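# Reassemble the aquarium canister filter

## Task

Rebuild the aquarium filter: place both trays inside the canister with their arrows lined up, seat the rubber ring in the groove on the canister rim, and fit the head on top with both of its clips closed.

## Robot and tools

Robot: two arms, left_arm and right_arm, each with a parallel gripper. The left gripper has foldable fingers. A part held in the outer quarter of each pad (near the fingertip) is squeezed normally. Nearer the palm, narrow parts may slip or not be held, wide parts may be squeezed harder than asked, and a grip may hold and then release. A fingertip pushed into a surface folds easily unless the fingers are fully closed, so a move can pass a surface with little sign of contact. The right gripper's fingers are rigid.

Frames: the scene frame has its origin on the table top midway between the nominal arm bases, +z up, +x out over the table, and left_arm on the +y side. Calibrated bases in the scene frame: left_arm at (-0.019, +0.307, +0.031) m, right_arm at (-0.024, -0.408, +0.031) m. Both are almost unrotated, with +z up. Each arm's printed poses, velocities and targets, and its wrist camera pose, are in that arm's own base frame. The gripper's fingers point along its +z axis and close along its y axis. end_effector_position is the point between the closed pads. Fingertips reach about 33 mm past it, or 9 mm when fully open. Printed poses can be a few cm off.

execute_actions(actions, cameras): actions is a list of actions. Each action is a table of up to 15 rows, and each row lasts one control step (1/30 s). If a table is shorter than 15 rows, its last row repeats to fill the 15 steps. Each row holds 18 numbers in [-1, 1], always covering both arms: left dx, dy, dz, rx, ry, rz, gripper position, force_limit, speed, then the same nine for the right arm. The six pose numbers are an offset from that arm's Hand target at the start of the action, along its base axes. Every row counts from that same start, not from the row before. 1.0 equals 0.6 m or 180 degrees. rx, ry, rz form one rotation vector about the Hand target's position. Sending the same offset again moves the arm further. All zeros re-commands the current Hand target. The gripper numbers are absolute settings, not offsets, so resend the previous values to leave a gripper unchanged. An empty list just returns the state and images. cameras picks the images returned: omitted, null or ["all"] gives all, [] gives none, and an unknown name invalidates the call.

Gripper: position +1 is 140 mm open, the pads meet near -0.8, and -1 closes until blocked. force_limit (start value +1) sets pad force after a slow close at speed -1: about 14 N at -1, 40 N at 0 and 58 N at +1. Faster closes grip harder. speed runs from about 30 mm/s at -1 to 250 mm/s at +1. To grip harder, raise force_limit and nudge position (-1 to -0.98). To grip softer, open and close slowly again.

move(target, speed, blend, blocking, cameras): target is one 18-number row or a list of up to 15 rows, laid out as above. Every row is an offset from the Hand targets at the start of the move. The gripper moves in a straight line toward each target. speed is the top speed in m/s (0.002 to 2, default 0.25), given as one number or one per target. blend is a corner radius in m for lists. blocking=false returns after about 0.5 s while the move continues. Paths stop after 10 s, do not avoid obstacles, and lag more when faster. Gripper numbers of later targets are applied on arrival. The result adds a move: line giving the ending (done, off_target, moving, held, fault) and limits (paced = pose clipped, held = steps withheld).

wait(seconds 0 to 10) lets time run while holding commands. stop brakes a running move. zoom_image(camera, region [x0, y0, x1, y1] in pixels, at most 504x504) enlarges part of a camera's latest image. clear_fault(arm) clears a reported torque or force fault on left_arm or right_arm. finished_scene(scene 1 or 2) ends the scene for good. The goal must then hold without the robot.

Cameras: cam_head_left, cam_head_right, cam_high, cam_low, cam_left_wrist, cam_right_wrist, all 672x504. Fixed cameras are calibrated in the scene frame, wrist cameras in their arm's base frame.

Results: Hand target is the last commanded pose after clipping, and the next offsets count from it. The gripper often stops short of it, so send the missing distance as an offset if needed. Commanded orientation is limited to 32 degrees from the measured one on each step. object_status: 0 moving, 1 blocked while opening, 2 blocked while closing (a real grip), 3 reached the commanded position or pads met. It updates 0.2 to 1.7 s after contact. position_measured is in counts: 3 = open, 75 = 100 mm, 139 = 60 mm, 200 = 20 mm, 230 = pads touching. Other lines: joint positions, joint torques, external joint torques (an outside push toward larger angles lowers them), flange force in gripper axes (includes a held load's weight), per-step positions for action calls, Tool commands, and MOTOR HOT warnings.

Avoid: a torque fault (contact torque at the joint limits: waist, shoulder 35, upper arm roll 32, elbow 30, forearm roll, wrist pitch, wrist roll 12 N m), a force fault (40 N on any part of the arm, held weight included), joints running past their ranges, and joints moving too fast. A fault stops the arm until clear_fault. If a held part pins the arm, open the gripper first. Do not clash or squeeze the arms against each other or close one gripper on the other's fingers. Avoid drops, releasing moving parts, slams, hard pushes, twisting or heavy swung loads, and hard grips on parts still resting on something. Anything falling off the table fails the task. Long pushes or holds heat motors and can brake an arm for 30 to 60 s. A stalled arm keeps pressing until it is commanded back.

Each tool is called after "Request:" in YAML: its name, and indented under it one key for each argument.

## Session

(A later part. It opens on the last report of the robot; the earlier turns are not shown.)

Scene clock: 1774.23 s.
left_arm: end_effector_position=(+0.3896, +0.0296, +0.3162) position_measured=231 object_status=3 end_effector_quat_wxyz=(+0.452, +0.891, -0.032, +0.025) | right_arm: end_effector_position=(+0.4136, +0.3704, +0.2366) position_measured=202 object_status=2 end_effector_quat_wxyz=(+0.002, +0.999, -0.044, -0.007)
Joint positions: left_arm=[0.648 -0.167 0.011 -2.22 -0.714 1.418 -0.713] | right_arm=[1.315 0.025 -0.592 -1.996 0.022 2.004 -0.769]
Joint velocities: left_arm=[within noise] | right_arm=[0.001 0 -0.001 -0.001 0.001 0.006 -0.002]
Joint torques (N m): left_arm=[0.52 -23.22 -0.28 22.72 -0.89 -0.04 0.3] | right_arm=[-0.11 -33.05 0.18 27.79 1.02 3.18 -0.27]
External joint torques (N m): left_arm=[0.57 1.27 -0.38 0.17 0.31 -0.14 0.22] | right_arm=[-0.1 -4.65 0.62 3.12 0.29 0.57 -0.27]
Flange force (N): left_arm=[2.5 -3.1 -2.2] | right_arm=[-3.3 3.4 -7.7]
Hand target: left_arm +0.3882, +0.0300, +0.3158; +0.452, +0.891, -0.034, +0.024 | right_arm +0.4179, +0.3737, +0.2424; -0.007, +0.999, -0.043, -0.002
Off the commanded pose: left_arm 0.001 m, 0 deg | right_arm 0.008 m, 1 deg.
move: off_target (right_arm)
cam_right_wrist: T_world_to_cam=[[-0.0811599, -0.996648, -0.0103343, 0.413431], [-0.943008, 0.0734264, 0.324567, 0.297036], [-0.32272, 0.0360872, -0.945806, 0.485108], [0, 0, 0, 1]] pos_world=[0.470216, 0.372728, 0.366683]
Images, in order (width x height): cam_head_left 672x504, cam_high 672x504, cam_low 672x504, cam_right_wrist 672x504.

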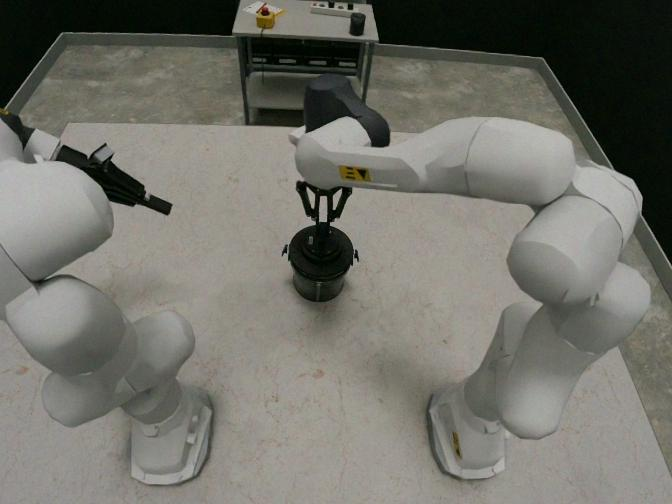

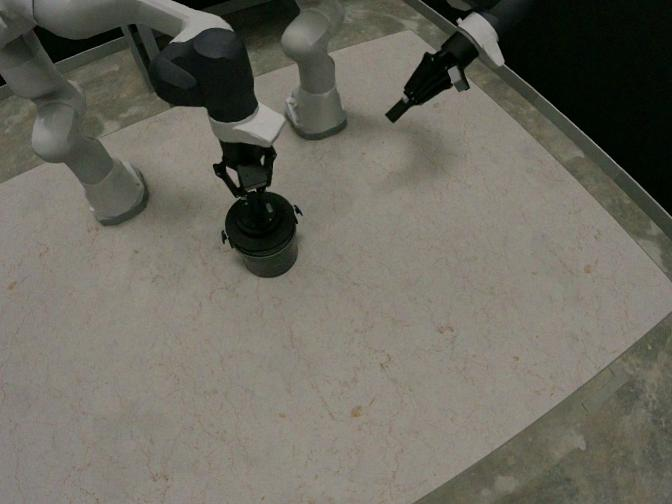

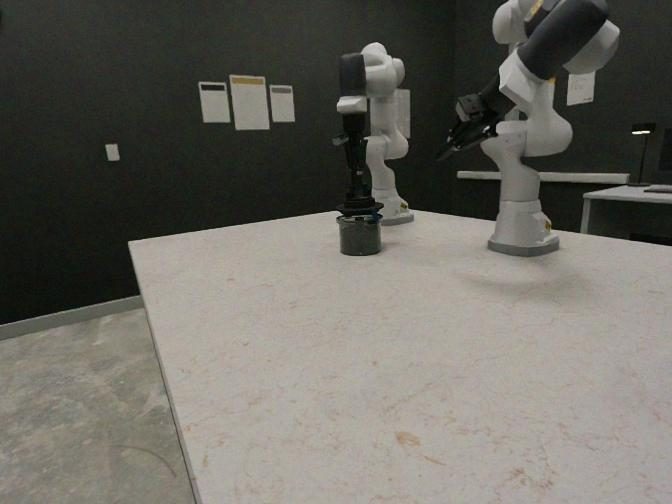

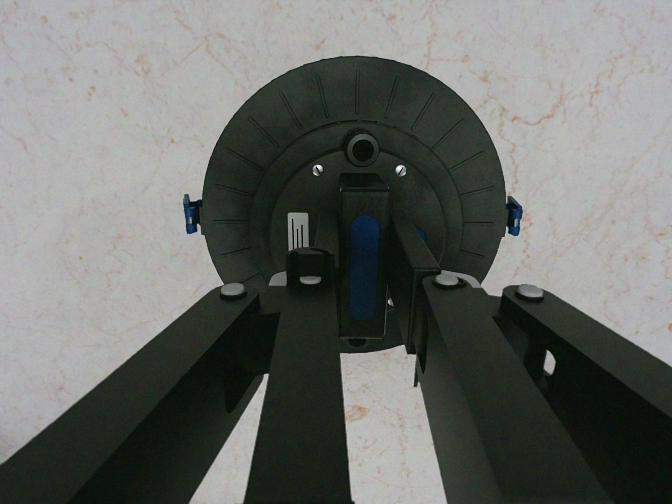

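Request:
move:
  target: [0,0,0,0,0,0,-1,-0.5,-1,0.001,0,-0.05,0,0,0.005,-1,0,-1]
  speed: 0.025
  cameras: ["cam_right_wrist"]

Request:
move:
  target: [0,0,0,0,0,0,-1,-0.5,-1,0,0,-0.025,0,0,0,-1,0,-1]
  speed: 0.01
  cameras: ["cam_head_left","cam_low","cam_high","cam_right_wrist"]

Request:
zoom_image:
  camera: "cam_low"
  region: [325, 180, 395, 260]

Request:
zoom_image:
  camera: "cam_head_left"
  region: [270, 210, 370, 310]

Scene clock: 1783.53 s.
left_arm: end_effector_position=(+0.3896, +0.0296, +0.3162) position_measured=231 object_status=3 end_effector_quat_wxyz=(+0.452, +0.891, -0.032, +0.025) | right_arm: end_effector_position=(+0.4157, +0.3708, +0.2084) position_measured=202 object_status=2 end_effector_quat_wxyz=(+0.000, +0.999, -0.038, -0.005)
Joint positions: left_arm=[0.648 -0.167 0.011 -2.22 -0.714 1.418 -0.713] | right_arm=[1.309 0.053 -0.592 -2.042 0.043 2.079 -0.8]
Joint velocities: left_arm=[within noise] | right_arm=[0.002 0.004 0 -0.004 0.002 0.007 -0.005]
Joint torques (N m): left_arm=[0.54 -23.2 -0.29 22.7 -0.89 -0.04 0.27] | right_arm=[0.11 -34.1 -0.3 26.82 0.93 2.88 -0.34]
External joint torques (N m): left_arm=[0.53 1.37 -0.46 0.13 0.3 -0.13 0.19] | right_arm=[0.1 -4.96 0.62 2.33 0.23 0.22 -0.34]
Flange force (N): left_arm=[2.8 -3.2 -2.1] | right_arm=[-5.8 5.7 -8.0]
Hand target: left_arm +0.3882, +0.0300, +0.3158; +0.452, +0.891, -0.034, +0.024 | right_arm +0.4185, +0.3737, +0.2124; -0.007, +0.999, -0.035, -0.002
Off the commanded pose: left_arm 0.001 m, 0 deg | right_arm 0.006 m, 1 deg.
move: off_target (right_arm)
cam_right_wrist: T_world_to_cam=[[-0.0679754, -0.997573, -0.0150572, 0.409529], [-0.944879, 0.0595251, 0.321964, 0.314604], [-0.320286, 0.0361128, -0.946632, 0.458251], [0, 0, 0, 1]] pos_world=[0.471872, 0.373259, 0.338671]

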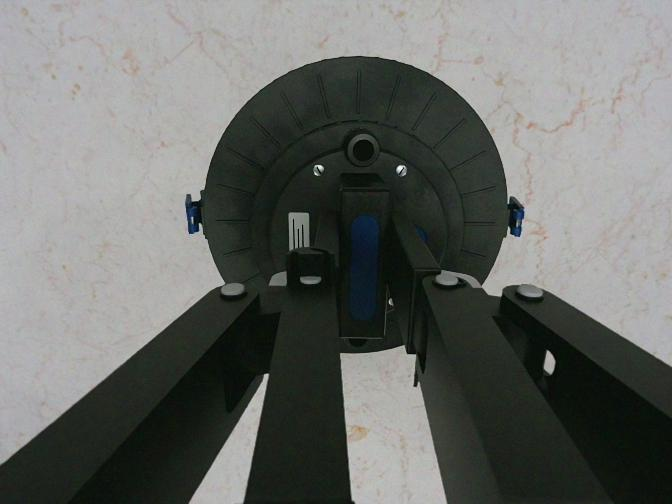

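Scene clock: 1785.27 s.
left_arm: end_effector_position=(+0.3896, +0.0296, +0.3162) position_measured=231 object_status=3 end_effector_quat_wxyz=(+0.452, +0.891, -0.032, +0.025) | right_arm: end_effector_position=(+0.4189, +0.3738, +0.2067) position_measured=202 object_status=2 end_effector_quat_wxyz=(-0.009, +0.999, -0.037, -0.002)
Joint positions: left_arm=[0.648 -0.167 0.011 -2.22 -0.714 1.418 -0.713] | right_arm=[1.305 0.053 -0.592 -2.051 0.053 2.105 -0.809]
Joint torques (N m): left_arm=[0.55 -23.22 -0.3 22.7 -0.91 -0.04 0.26] | right_arm=[0.76 -22.27 0.84 18.14 1.45 4.49 -0.38]
External joint torques (N m): left_arm=[0.61 1.31 -0.39 0.14 0.29 -0.13 0.18] | right_arm=[0.83 6.74 1.83 -6.18 0.75 1.82 -0.38]
Flange force (N): left_arm=[2.6 -3.1 -2.1] | right_arm=[-0.3 -1.3 21.9]
Hand target: left_arm +0.3882, +0.0300, +0.3158; +0.452, +0.891, -0.034, +0.024 | right_arm +0.4185, +0.3737, +0.1974; -0.007, +0.999, -0.035, -0.002
Off the commanded pose: left_arm 0.001 m, 0 deg | right_arm 0.009 m, 0 deg.
move: off_target (right_arm)
cam_right_wrist: T_world_to_cam=[[-0.0672567, -0.997182, -0.0332312, 0.416052], [-0.947385, 0.0533801, 0.315615, 0.322691], [-0.312952, 0.05271, -0.948305, 0.44863], [0, 0, 0, 1]] pos_world=[0.474095, 0.374007, 0.337418]
Images, in order (width x height): cam_head_left 672x504, cam_high 672x504, cam_low 672x504, cam_right_wrist 672x504.

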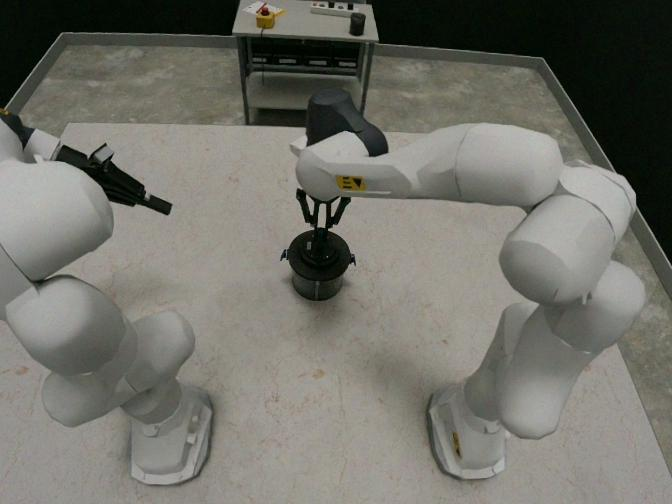

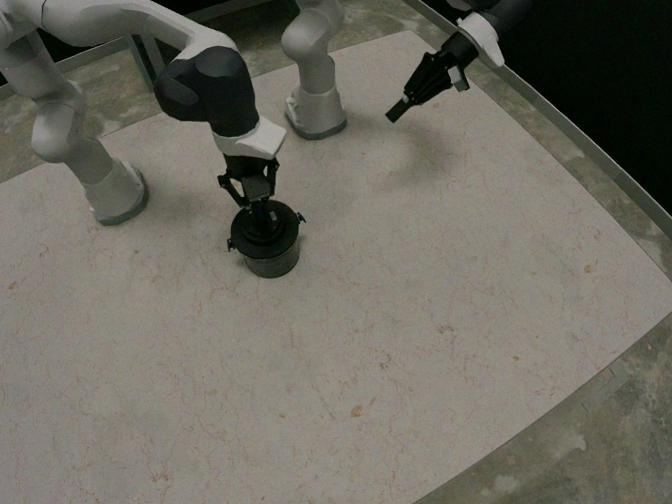

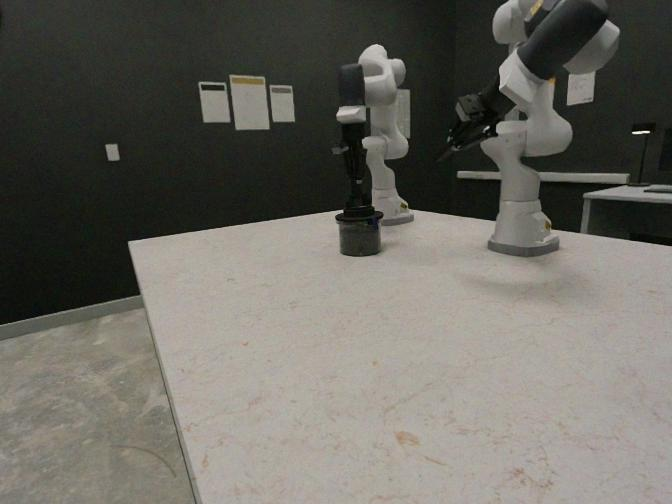

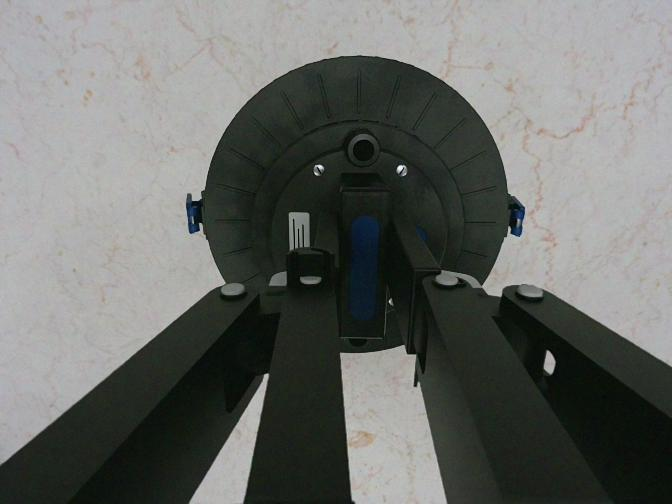

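Scaled by 6.300 from the camera's image (finer frame: 960x720).

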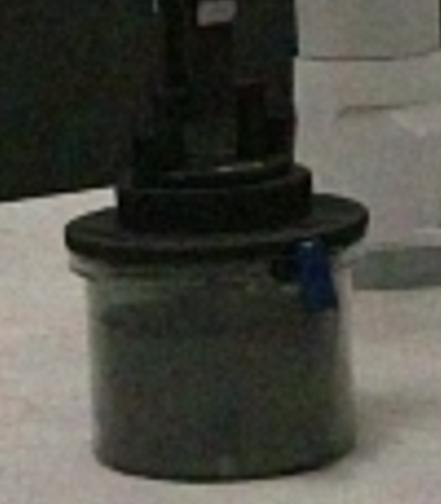

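Scaled by 5.040 from the camera's image (finer frame: 960x720).

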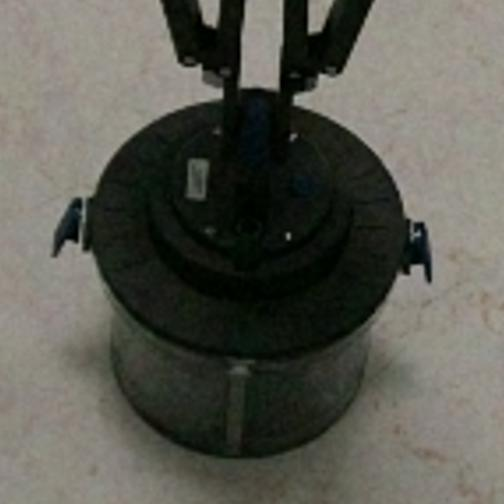

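Request:
move:
  target: [0.044,-0.3,-0.277,0,0,0,-1,-0.5,-1,0,0,0,0,0,0,-1,0,-1]
  speed: 0.15
  cameras: ["cam_left_wrist","cam_head_left","cam_low"]

Request:
zoom_image:
  camera: "cam_left_wrist"
  region: [300, 60, 520, 280]

Request:
zoom_image:
  camera: "cam_low"
  region: [325, 160, 425, 260]

Scene clock: 1807.90 s.
left_arm: end_effector_position=(+0.4133, -0.1495, +0.1500) position_measured=231 object_status=3 end_effector_quat_wxyz=(+0.452, +0.891, -0.033, +0.021) | right_arm: end_effector_position=(+0.4189, +0.3737, +0.2067) position_measured=202 object_status=2 end_effector_quat_wxyz=(-0.010, +0.999, -0.037, -0.002)
Joint positions: left_arm=[0.438 -0.05 -0.251 -2.553 -1.05 1.962 -0.6] | right_arm=[1.305 0.052 -0.592 -2.052 0.053 2.105 -0.81]
Joint velocities: left_arm=[0 0.001 0.001 0.002 0 0.001 0.005] | right_arm=[within noise]
Joint torques (N m): left_arm=[-0.08 -22.23 -0.49 18.36 -0.87 0.39 0.22] | right_arm=[0.59 -22.02 0.91 18.7 1.47 4.31 -0.3]
External joint torques (N m): left_arm=[-0.09 1.53 -0.85 -0.18 -0.4 0.47 0.14] | right_arm=[0.65 7.07 1.88 -5.71 0.76 1.63 -0.29]
Flange force (N): left_arm=[3.4 -3.6 4.8] | right_arm=[1.8 -3.5 21.2]
Hand target: left_arm +0.4146, -0.1500, +0.1496; +0.452, +0.891, -0.034, +0.024 | right_arm +0.4185, +0.3737, +0.1974; -0.007, +0.999, -0.035, -0.002
Off the commanded pose: left_arm 0.001 m, 0 deg | right_arm 0.009 m, 0 deg.
move: off_target (right_arm)
cam_left_wrist: T_world_to_cam=[[-0.0889807, -0.595672, 0.798284, -0.165294], [-0.940699, 0.313674, 0.129206, 0.420062], [-0.327365, -0.739448, -0.588259, 0.256529], [0, 0, 0, 1]] pos_world=[0.464423, -0.0405336, 0.228582]
Images, in order (width x height): cam_head_left 672x504, cam_low 672x504, cam_left_wrist 672x504.

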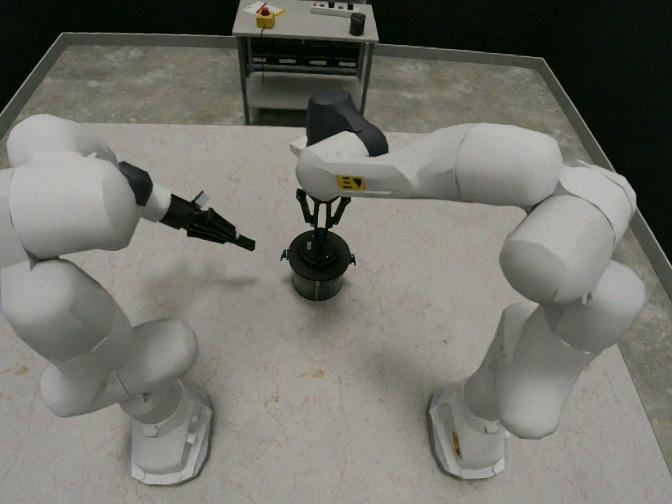

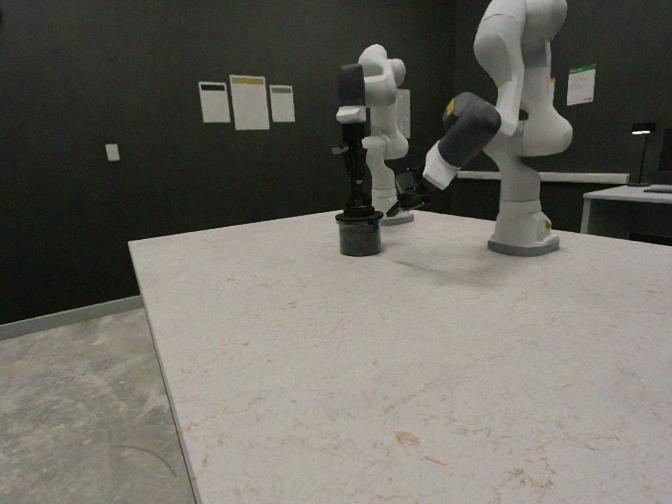

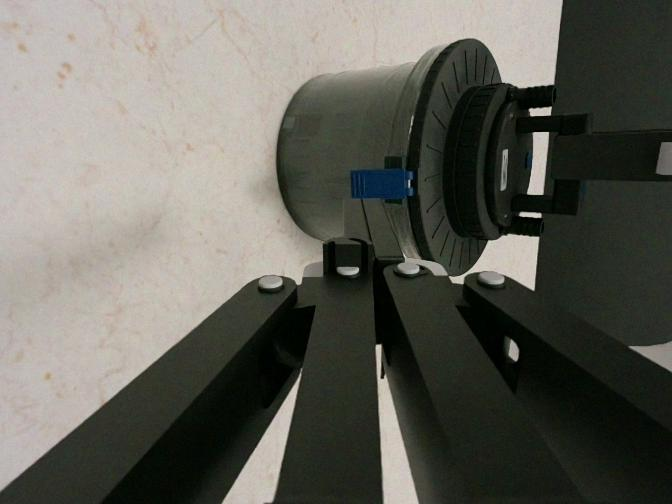

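Scaled by 2.291 from the camera's image (finer frame: 960x720).

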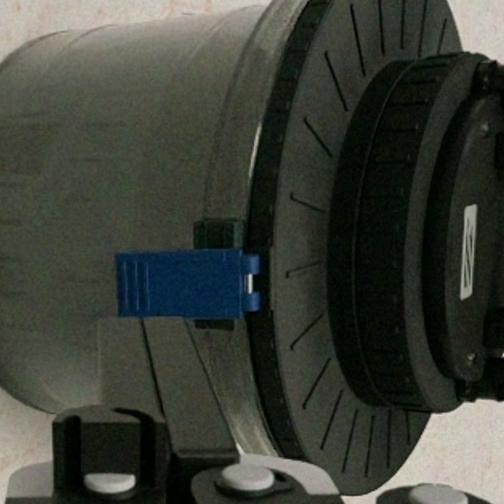

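Scaled by 5.040 from the camera's image (finer frame: 960x720).

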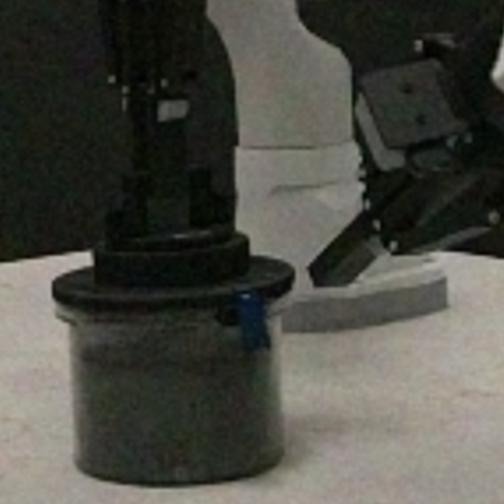

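Request:
execute_actions:
  actions: []
  cameras: ["cam_left_wrist","cam_right_wrist","cam_low"]

Scene clock: 1834.17 s.
left_arm: end_effector_position=(+0.4134, -0.1495, +0.1499) position_measured=231 object_status=3 end_effector_quat_wxyz=(+0.452, +0.891, -0.034, +0.022) | right_arm: end_effector_position=(+0.4189, +0.3737, +0.2067) position_measured=202 object_status=2 end_effector_quat_wxyz=(-0.010, +0.999, -0.037, -0.002)
Joint positions: left_arm=[0.438 -0.05 -0.251 -2.553 -1.05 1.963 -0.598] | right_arm=[1.305 0.052 -0.592 -2.052 0.053 2.105 -0.81]
Joint velocities: within noise
Joint torques (N m): left_arm=[-0.05 -22.22 -0.4 18.28 -0.81 0.33 0.29] | right_arm=[0.64 -21.99 0.93 18.59 1.47 4.33 -0.34]
External joint torques (N m): left_arm=[-0.03 1.5 -0.73 -0.24 -0.35 0.42 0.21] | right_arm=[0.69 7.1 1.89 -5.84 0.76 1.64 -0.33]
Flange force (N): left_arm=[3.0 -3.7 4.4] | right_arm=[1.6 -3.3 21.4]
Hand target: left_arm +0.4146, -0.1500, +0.1496; +0.452, +0.891, -0.034, +0.024 | right_arm +0.4185, +0.3737, +0.1974; -0.007, +0.999, -0.035, -0.002
Tool commands: left_gripper/position=-1.0 left_gripper/force_limit=-0.5 left_gripper/speed=-1.0 right_gripper/position=-1.0 right_gripper/force_limit=+0.0 right_gripper/speed=-1.0
Off the commanded pose: left_arm 0.001 m, 0 deg | right_arm 0.009 m, 0 deg.
camera_calibration:
cam_left_wrist: T_world_to_cam=[[-0.0907818, -0.59581, 0.797978, -0.164383], [-0.94064, 0.314439, 0.127764, 0.420483], [-0.327039, -0.739012, -0.588988, 0.25659], [0, 0, 0, 1]] pos_world=[0.464515, -0.0405338, 0.22858]
cam_right_wrist: T_world_to_cam=[[-0.0672064, -0.99716, -0.0339878, 0.416177], [-0.947392, 0.0530936, 0.315643, 0.322799], [-0.312942, 0.0534129, -0.948269, 0.448353], [0, 0, 0, 1]] pos_world=[0.474095, 0.373909, 0.337415]
Images, in order (width x height): cam_low 672x504, cam_left_wrist 672x504, cam_right_wrist 672x504.

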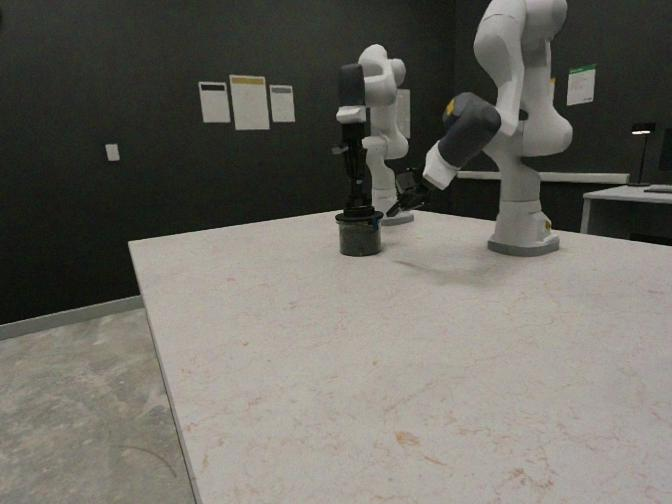

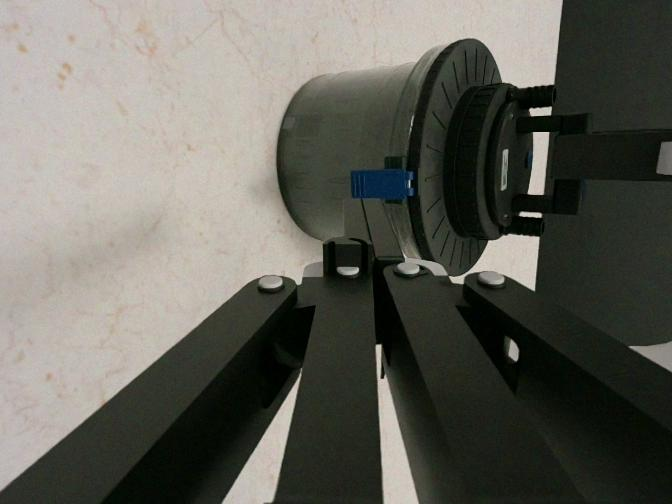

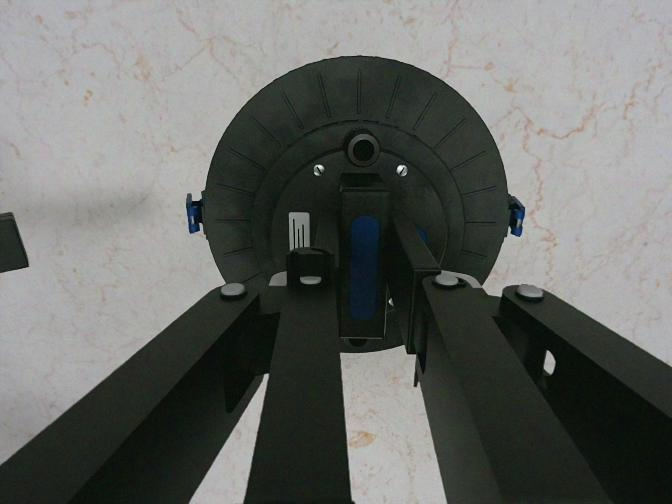

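Request:
move:
  target: [0,-0.075,-0.066,0,0,0,-1,-0.5,-1,0,0,-0.0067,0,0,0,-1,0,-1]
  speed: 0.06
  cameras: ["cam_left_wrist"]

Request:
move:
  target: [0,-0.042,0,0,0,0,-1,-0.5,-1,0,0,0,0,0,0,-1,0,-1]
  speed: 0.02
  cameras: ["cam_left_wrist"]

Scene clock: 1844.67 s.
left_arm: end_effector_position=(+0.4143, -0.1946, +0.1109) position_measured=231 object_status=3 end_effector_quat_wxyz=(+0.452, +0.891, -0.033, +0.022) | right_arm: end_effector_position=(+0.4191, +0.3738, +0.2066) position_measured=202 object_status=2 end_effector_quat_wxyz=(-0.011, +0.999, -0.037, -0.002)
Joint positions: left_arm=[0.371 0.042 -0.317 -2.57 -1.174 2.094 -0.54] | right_arm=[1.304 0.051 -0.592 -2.054 0.055 2.109 -0.812]
Joint velocities: left_arm=[0 0.001 0 0 -0.001 0.001 0.005] | right_arm=[within noise]
Joint torques (N m): left_arm=[-0.06 -23.18 -1.17 16.73 -0.73 0.29 0.31] | right_arm=[0.77 -18.73 1.2 16.41 1.7 5.17 -0.33]
External joint torques (N m): left_arm=[-0.05 1.58 -0.82 -0.12 -0.45 0.46 0.23] | right_arm=[0.8 10.33 2.11 -8.02 0.99 2.47 -0.32]
Flange force (N): left_arm=[2.8 -3.9 5.7] | right_arm=[3.6 -5.3 30.6]
Hand target: left_arm +0.4146, -0.1950, +0.1100; +0.452, +0.891, -0.034, +0.024 | right_arm +0.4185, +0.3737, +0.1934; -0.007, +0.999, -0.035, -0.002
Off the commanded pose: left_arm 0.001 m, 0 deg | right_arm 0.013 m, 1 deg.
move: off_target (right_arm)
cam_left_wrist: T_world_to_cam=[[-0.0906211, -0.595462, 0.798256, -0.160097], [-0.940895, 0.313862, 0.127312, 0.440521], [-0.326351, -0.739538, -0.588709, 0.200209], [0, 0, 0, 1]] pos_world=[0.465314, -0.0855324, 0.18958]

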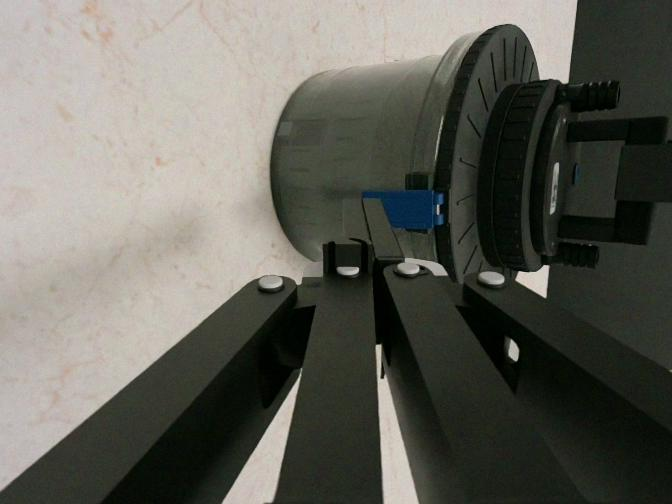

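Scene clock: 1846.30 s.
left_arm: end_effector_position=(+0.4144, -0.2200, +0.1108) position_measured=231 object_status=3 end_effector_quat_wxyz=(+0.453, +0.891, -0.037, +0.024) | right_arm: end_effector_position=(+0.4190, +0.3737, +0.2066) position_measured=202 object_status=2 end_effector_quat_wxyz=(-0.012, +0.999, -0.037, -0.002)
Joint positions: left_arm=[0.335 0.042 -0.35 -2.573 -1.227 2.128 -0.542] | right_arm=[1.304 0.05 -0.592 -2.055 0.055 2.109 -0.812]
Joint velocities: left_arm=[0 0 0 -0.001 -0.002 0.004 -0.004] | right_arm=[within noise]
Joint torques (N m): left_arm=[-0.08 -23.71 -1.17 16.31 -0.66 0.33 0.01] | right_arm=[0.81 -18.43 1.23 16.88 1.67 5.08 -0.29]
External joint torques (N m): left_arm=[0.01 0.9 -0.7 -0.7 -0.4 0.49 -0.08] | right_arm=[0.89 10.48 2.18 -7.46 0.96 2.39 -0.29]
Flange force (N): left_arm=[-0.2 -1.3 4.1] | right_arm=[5.2 -7.2 29.7]
Hand target: left_arm +0.4146, -0.2202, +0.1100; +0.452, +0.891, -0.034, +0.024 | right_arm +0.4185, +0.3737, +0.1934; -0.007, +0.999, -0.035, -0.002
Off the commanded pose: left_arm 0.001 m, 0 deg | right_arm 0.013 m, 1 deg.
move: off_target (right_arm)
cam_left_wrist: T_world_to_cam=[[-0.099395, -0.594247, 0.798117, -0.171158], [-0.939902, 0.319381, 0.120747, 0.450001], [-0.326657, -0.73815, -0.590279, 0.181955], [0, 0, 0, 1]] pos_world=[0.465381, -0.111122, 0.189672]

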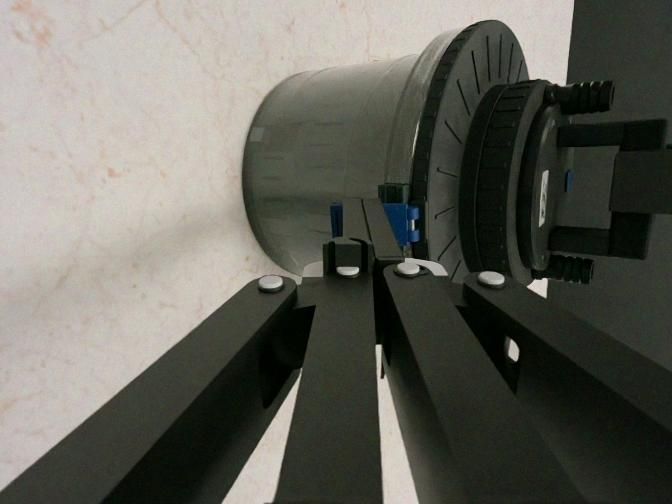

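Request:
move:
  target: [0,-0.017,-0.003,0,0,0,-1,-0.5,-1,0,0,0,0,0,0,-1,0,-1]
  speed: 0.02
  cameras: ["cam_left_wrist"]

Scene clock: 1850.70 s.
left_arm: end_effector_position=(+0.4169, -0.2242, +0.1085) position_measured=231 object_status=3 end_effector_quat_wxyz=(+0.449, +0.892, -0.034, +0.027) | right_arm: end_effector_position=(+0.4190, +0.3737, +0.2066) position_measured=202 object_status=2 end_effector_quat_wxyz=(-0.012, +0.999, -0.037, -0.002)
Joint positions: left_arm=[0.325 0.044 -0.358 -2.574 -1.247 2.15 -0.542] | right_arm=[1.304 0.05 -0.592 -2.055 0.055 2.11 -0.812]
Joint velocities: left_arm=[0.001 0 -0.002 0 -0.004 0.004 0] | right_arm=[within noise]
Joint torques (N m): left_arm=[-2.91 -21.68 -4.49 17 -1.63 -0.26 -0.08] | right_arm=[0.79 -18.39 1.23 16.89 1.66 5.06 -0.32]
External joint torques (N m): left_arm=[-2.97 2.88 -4.13 0.03 -1.4 -0.15 -0.16] | right_arm=[0.81 10.54 2.12 -7.48 0.95 2.38 -0.32]
Flange force (N): left_arm=[5.1 -0.9 16.4] | right_arm=[5.5 -7.3 29.8]
Hand target: left_arm +0.4146, -0.2304, +0.1082; +0.452, +0.891, -0.034, +0.024 | right_arm +0.4185, +0.3737, +0.1934; -0.007, +0.999, -0.035, -0.002
Off the commanded pose: left_arm 0.007 m, 1 deg | right_arm 0.013 m, 1 deg.
move: off_target (left_arm, right_arm)
cam_left_wrist: T_world_to_cam=[[-0.096567, -0.600888, 0.793478, -0.173778], [-0.943241, 0.309757, 0.11978, 0.453389], [-0.31776, -0.736875, -0.596695, 0.175603], [0, 0, 0, 1]] pos_world=[0.466674, -0.115464, 0.188363]

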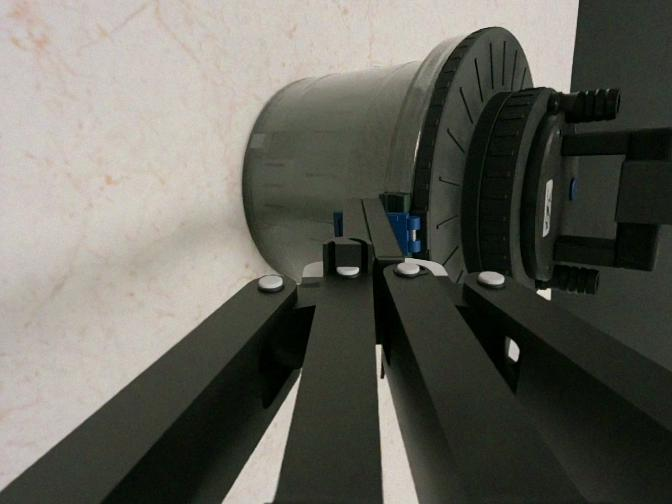

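Request:
zoom_image:
  camera: "cam_left_wrist"
  region: [310, 150, 470, 270]

Scaled by 3.150 from the camera's image (finer frame: 960x720).

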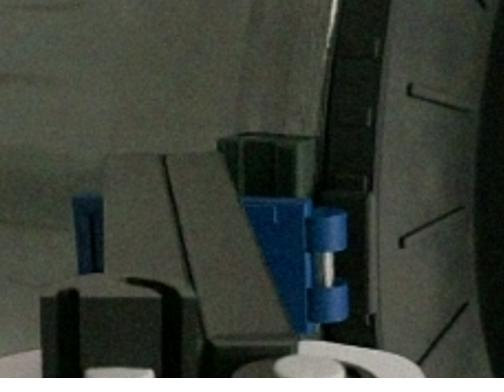

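Request:
move:
  target: [0,-0.008,0,0,0,0,-1,-0.5,-1,0,0,-0.0025,0,0,0,-1,0,-1]
  speed: 0.02
  cameras: ["cam_left_wrist"]

Scene clock: 1868.60 s.
left_arm: end_effector_position=(+0.4191, -0.2244, +0.1074) position_measured=231 object_status=3 end_effector_quat_wxyz=(+0.447, +0.894, -0.031, +0.030) | right_arm: end_effector_position=(+0.4197, +0.3736, +0.2066) position_measured=202 object_status=2 end_effector_quat_wxyz=(-0.012, +0.999, -0.038, -0.001)
Joint positions: left_arm=[0.323 0.044 -0.361 -2.575 -1.255 2.162 -0.543] | right_arm=[1.303 0.05 -0.592 -2.056 0.056 2.112 -0.813]
Joint torques (N m): left_arm=[-5.21 -21.13 -6.65 16.84 -1.87 -1.04 -0.14] | right_arm=[1.26 -17.44 1.4 15.89 1.81 5.25 -0.23]
External joint torques (N m): left_arm=[-5.21 3.41 -6.24 -0.12 -1.66 -0.95 -0.22] | right_arm=[1.07 11.37 2.08 -8.43 1.1 2.57 -0.23]
Flange force (N): left_arm=[5.1 1.8 21.3] | right_arm=[4.7 -6.9 32.7]
Hand target: left_arm +0.4146, -0.2352, +0.1082; +0.452, +0.891, -0.034, +0.024 | right_arm +0.4185, +0.3737, +0.1919; -0.007, +0.999, -0.035, -0.002
Off the commanded pose: left_arm 0.012 m, 1 deg | right_arm 0.015 m, 1 deg.
move: off_target (left_arm, right_arm)
cam_left_wrist: T_world_to_cam=[[-0.093198, -0.605888, 0.790072, -0.175003], [-0.94618, 0.30091, 0.119148, 0.455015], [-0.309931, -0.736446, -0.601323, 0.172794], [0, 0, 0, 1]] pos_world=[0.46777, -0.115697, 0.187956]

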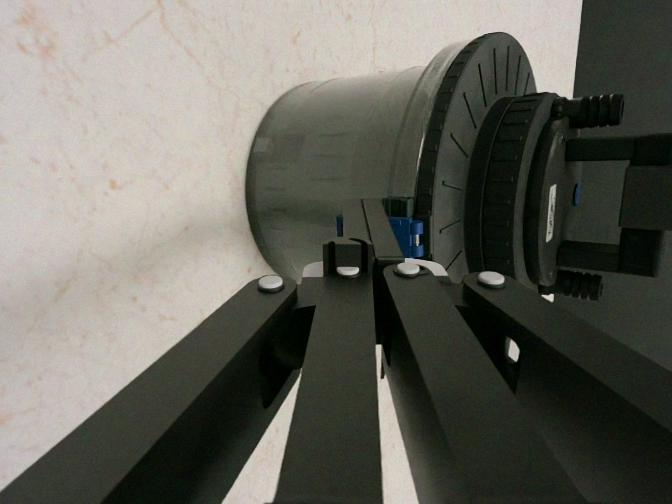

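Request:
zoom_image:
  camera: "cam_left_wrist"
  region: [390, 25, 540, 145]

Request:
zoom_image:
  camera: "cam_left_wrist"
  region: [330, 170, 470, 275]

Scaled by 3.360 from the camera's image (finer frame: 960x720).

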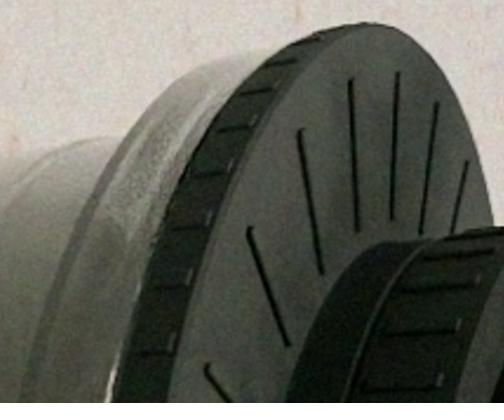

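Scaled by 3.600 from the camera's image (finer frame: 960x720).

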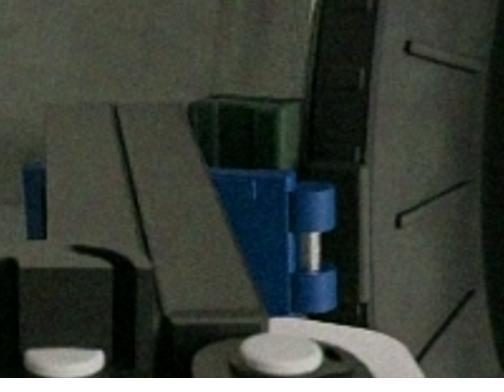

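Request:
move:
  target: [0,0.06,0,0,0,0,-1,-0.5,-1,0,0,0.0025,0,0,0,-1,0,-1]
  speed: 0.06

Request:
zoom_image:
  camera: "cam_low"
  region: [330, 200, 390, 260]

Request:
zoom_image:
  camera: "cam_left_wrist"
  region: [330, 150, 470, 260]

Scene clock: 1885.90 s.
left_arm: end_effector_position=(+0.4154, -0.1993, +0.1081) position_measured=231 object_status=3 end_effector_quat_wxyz=(+0.451, +0.892, -0.031, +0.024) | right_arm: end_effector_position=(+0.4197, +0.3735, +0.2066) position_measured=202 object_status=2 end_effector_quat_wxyz=(-0.013, +0.999, -0.038, -0.001)
Joint positions: left_arm=[0.362 0.046 -0.324 -2.573 -1.193 2.111 -0.536] | right_arm=[1.303 0.05 -0.592 -2.056 0.056 2.112 -0.813]
Joint velocities: left_arm=[0 0 0.001 0.001 0.002 -0.004 0.003] | right_arm=[within noise]
Joint torques (N m): left_arm=[1.01 -23.24 -0.71 17.06 -0.02 -0.35 0.24] | right_arm=[1.27 -18.52 1.68 17.04 1.5 5 -0.29]
External joint torques (N m): left_arm=[0.98 1.55 -0.35 0.24 0.25 -0.2 0.16] | right_arm=[1.3 10.45 2.58 -7.38 0.79 2.3 -0.29]
Flange force (N): left_arm=[4.0 -4.9 1.0] | right_arm=[4.4 -7.5 29.2]
Hand target: left_arm +0.4146, -0.1992, +0.1082; +0.452, +0.891, -0.034, +0.024 | right_arm +0.4185, +0.3737, +0.1934; -0.007, +0.999, -0.035, -0.002
Off the commanded pose: left_arm 0.001 m, 0 deg | right_arm 0.013 m, 1 deg.
move: off_target (right_arm)
cam_left_wrist: T_world_to_cam=[[-0.0880678, -0.597926, 0.796698, -0.16181], [-0.943046, 0.307621, 0.126626, 0.443025], [-0.320794, -0.740171, -0.590963, 0.193177], [0, 0, 0, 1]] pos_world=[0.465512, -0.0900501, 0.186976]
cam_right_wrist: T_world_to_cam=[[-0.0680199, -0.996891, -0.0397793, 0.417477], [-0.947632, 0.0520858, 0.315087, 0.324229], [-0.312036, 0.0591283, -0.948229, 0.445936], [0, 0, 0, 1]] pos_world=[0.474794, 0.372923, 0.337296]

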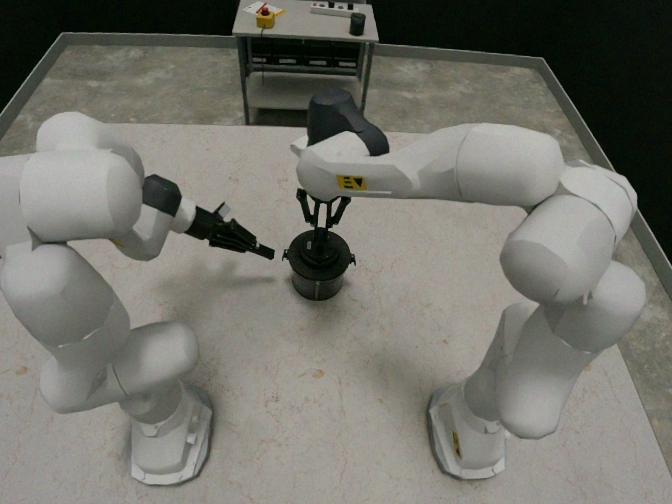

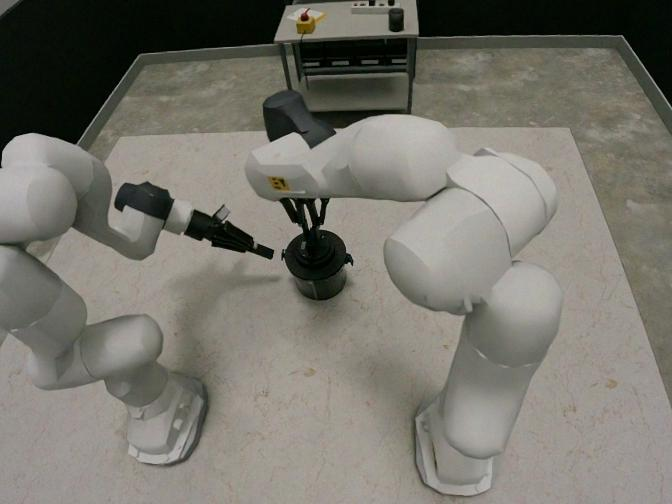

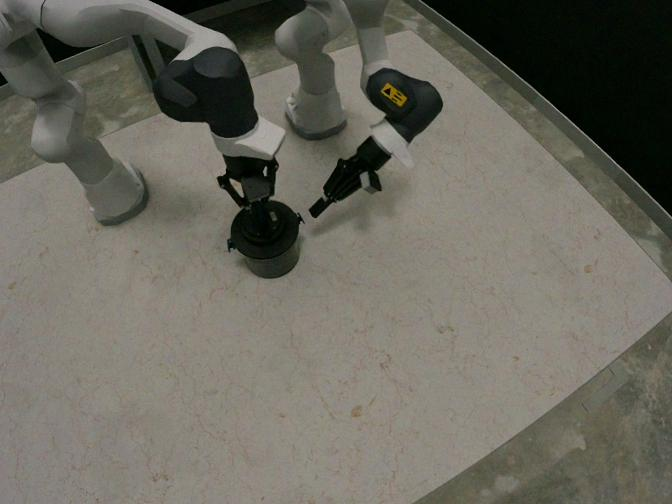

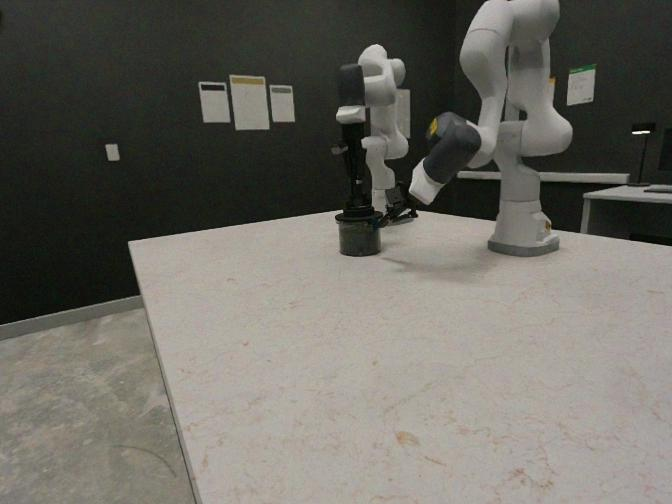

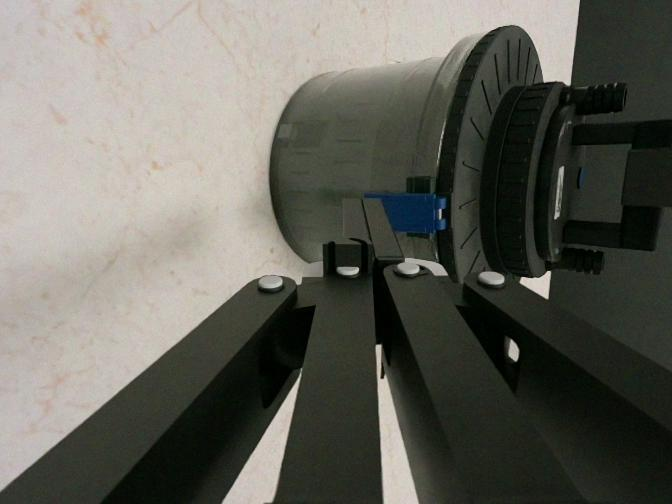

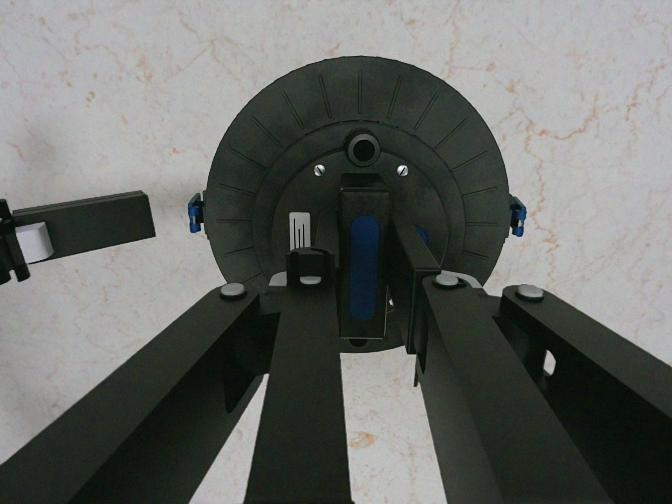

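Scaled by 8.400 from the camera's image (finer frame: 960x720).

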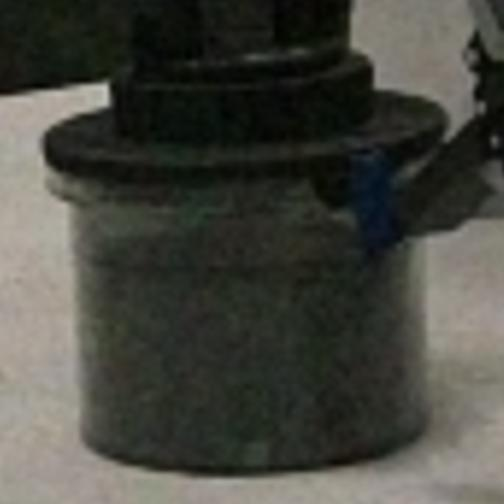

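Scaled by 3.600 from the camera's image (finer frame: 960x720).

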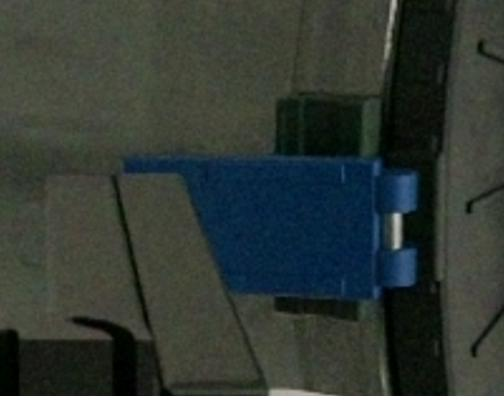

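Request:
move:
  target: [0.035,0.058,0.04,0,0,-0.333,-1,-0.5,-1,0,0,0.012,0,0,0,-1,0,-1]
  speed: 0.2
  cameras: ["cam_left_wrist","cam_head_left"]

Scene clock: 1914.57 s.
left_arm: end_effector_position=(+0.4368, -0.1652, +0.1323) position_measured=231 object_status=3 end_effector_quat_wxyz=(+0.403, +0.757, -0.472, -0.204) | right_arm: end_effector_position=(+0.4199, +0.3737, +0.2067) position_measured=202 object_status=2 end_effector_quat_wxyz=(-0.011, +0.999, -0.037, -0.001)
Joint positions: left_arm=[0.257 0.605 -0.356 -1.66 -0.327 1.454 -0.482] | right_arm=[1.303 0.052 -0.592 -2.052 0.056 2.109 -0.813]
Joint velocities: left_arm=[-0.002 0 0 0.001 0.001 -0.003 0.006] | right_arm=[within noise]
Joint torques (N m): left_arm=[0.49 -42.59 -7.48 20.46 -0.46 -0.39 0.26] | right_arm=[0.67 -24.71 0.06 21.72 0.56 3.54 -0.09]
External joint torques (N m): left_arm=[0.54 2.29 -1.09 0.26 0.27 -0.18 0.17] | right_arm=[0.73 4.28 1.01 -2.6 -0.15 0.86 -0.08]
Flange force (N): left_arm=[3.5 -6.6 -3.8] | right_arm=[1.9 -3.6 10.7]
Hand target: left_arm +0.4356, -0.1644, +0.1322; +0.403, +0.755, -0.475, -0.205 | right_arm +0.4185, +0.3737, +0.2006; -0.007, +0.999, -0.035, -0.002
Off the commanded pose: left_arm 0.001 m, 0 deg | right_arm 0.006 m, 1 deg.
move: off_target (right_arm)
cam_left_wrist: T_world_to_cam=[[-0.561607, -0.223921, 0.796528, 0.109737], [-0.207753, 0.970005, 0.12621, 0.238055], [-0.800897, -0.0946005, -0.591282, 0.55596], [0, 0, 0, 1]] pos_world=[0.556353, -0.153748, 0.211276]
Images, in order (width x height): cam_head_left 672x504, cam_left_wrist 672x504.

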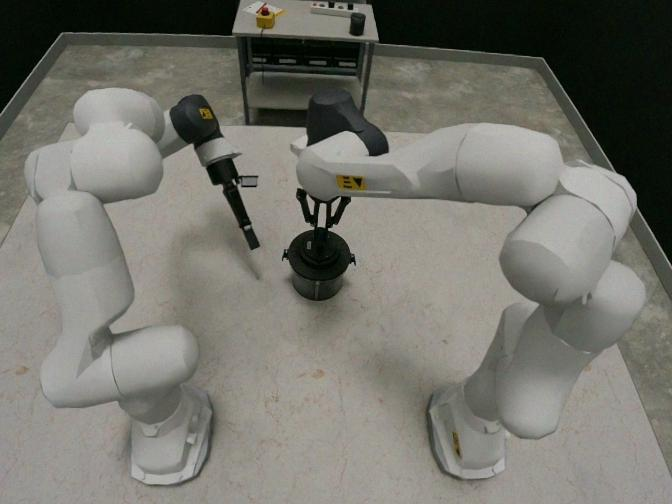

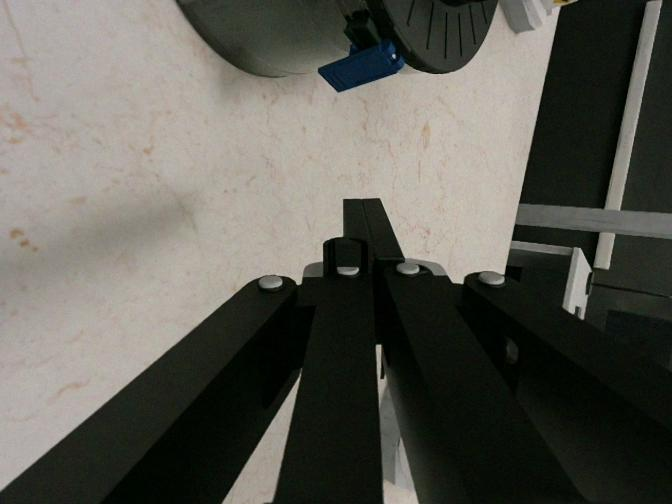

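Request:
zoom_image:
  camera: "cam_left_wrist"
  region: [300, 0, 440, 105]

Scaled by 3.600 from the camera's image (finer frame: 960x720).

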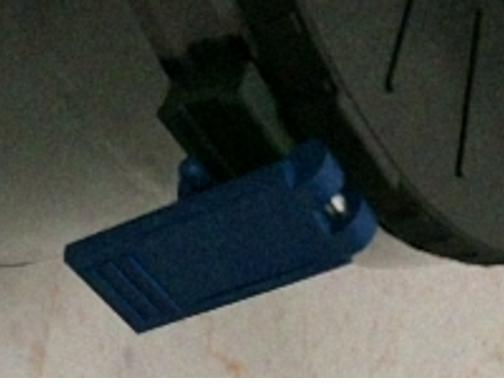

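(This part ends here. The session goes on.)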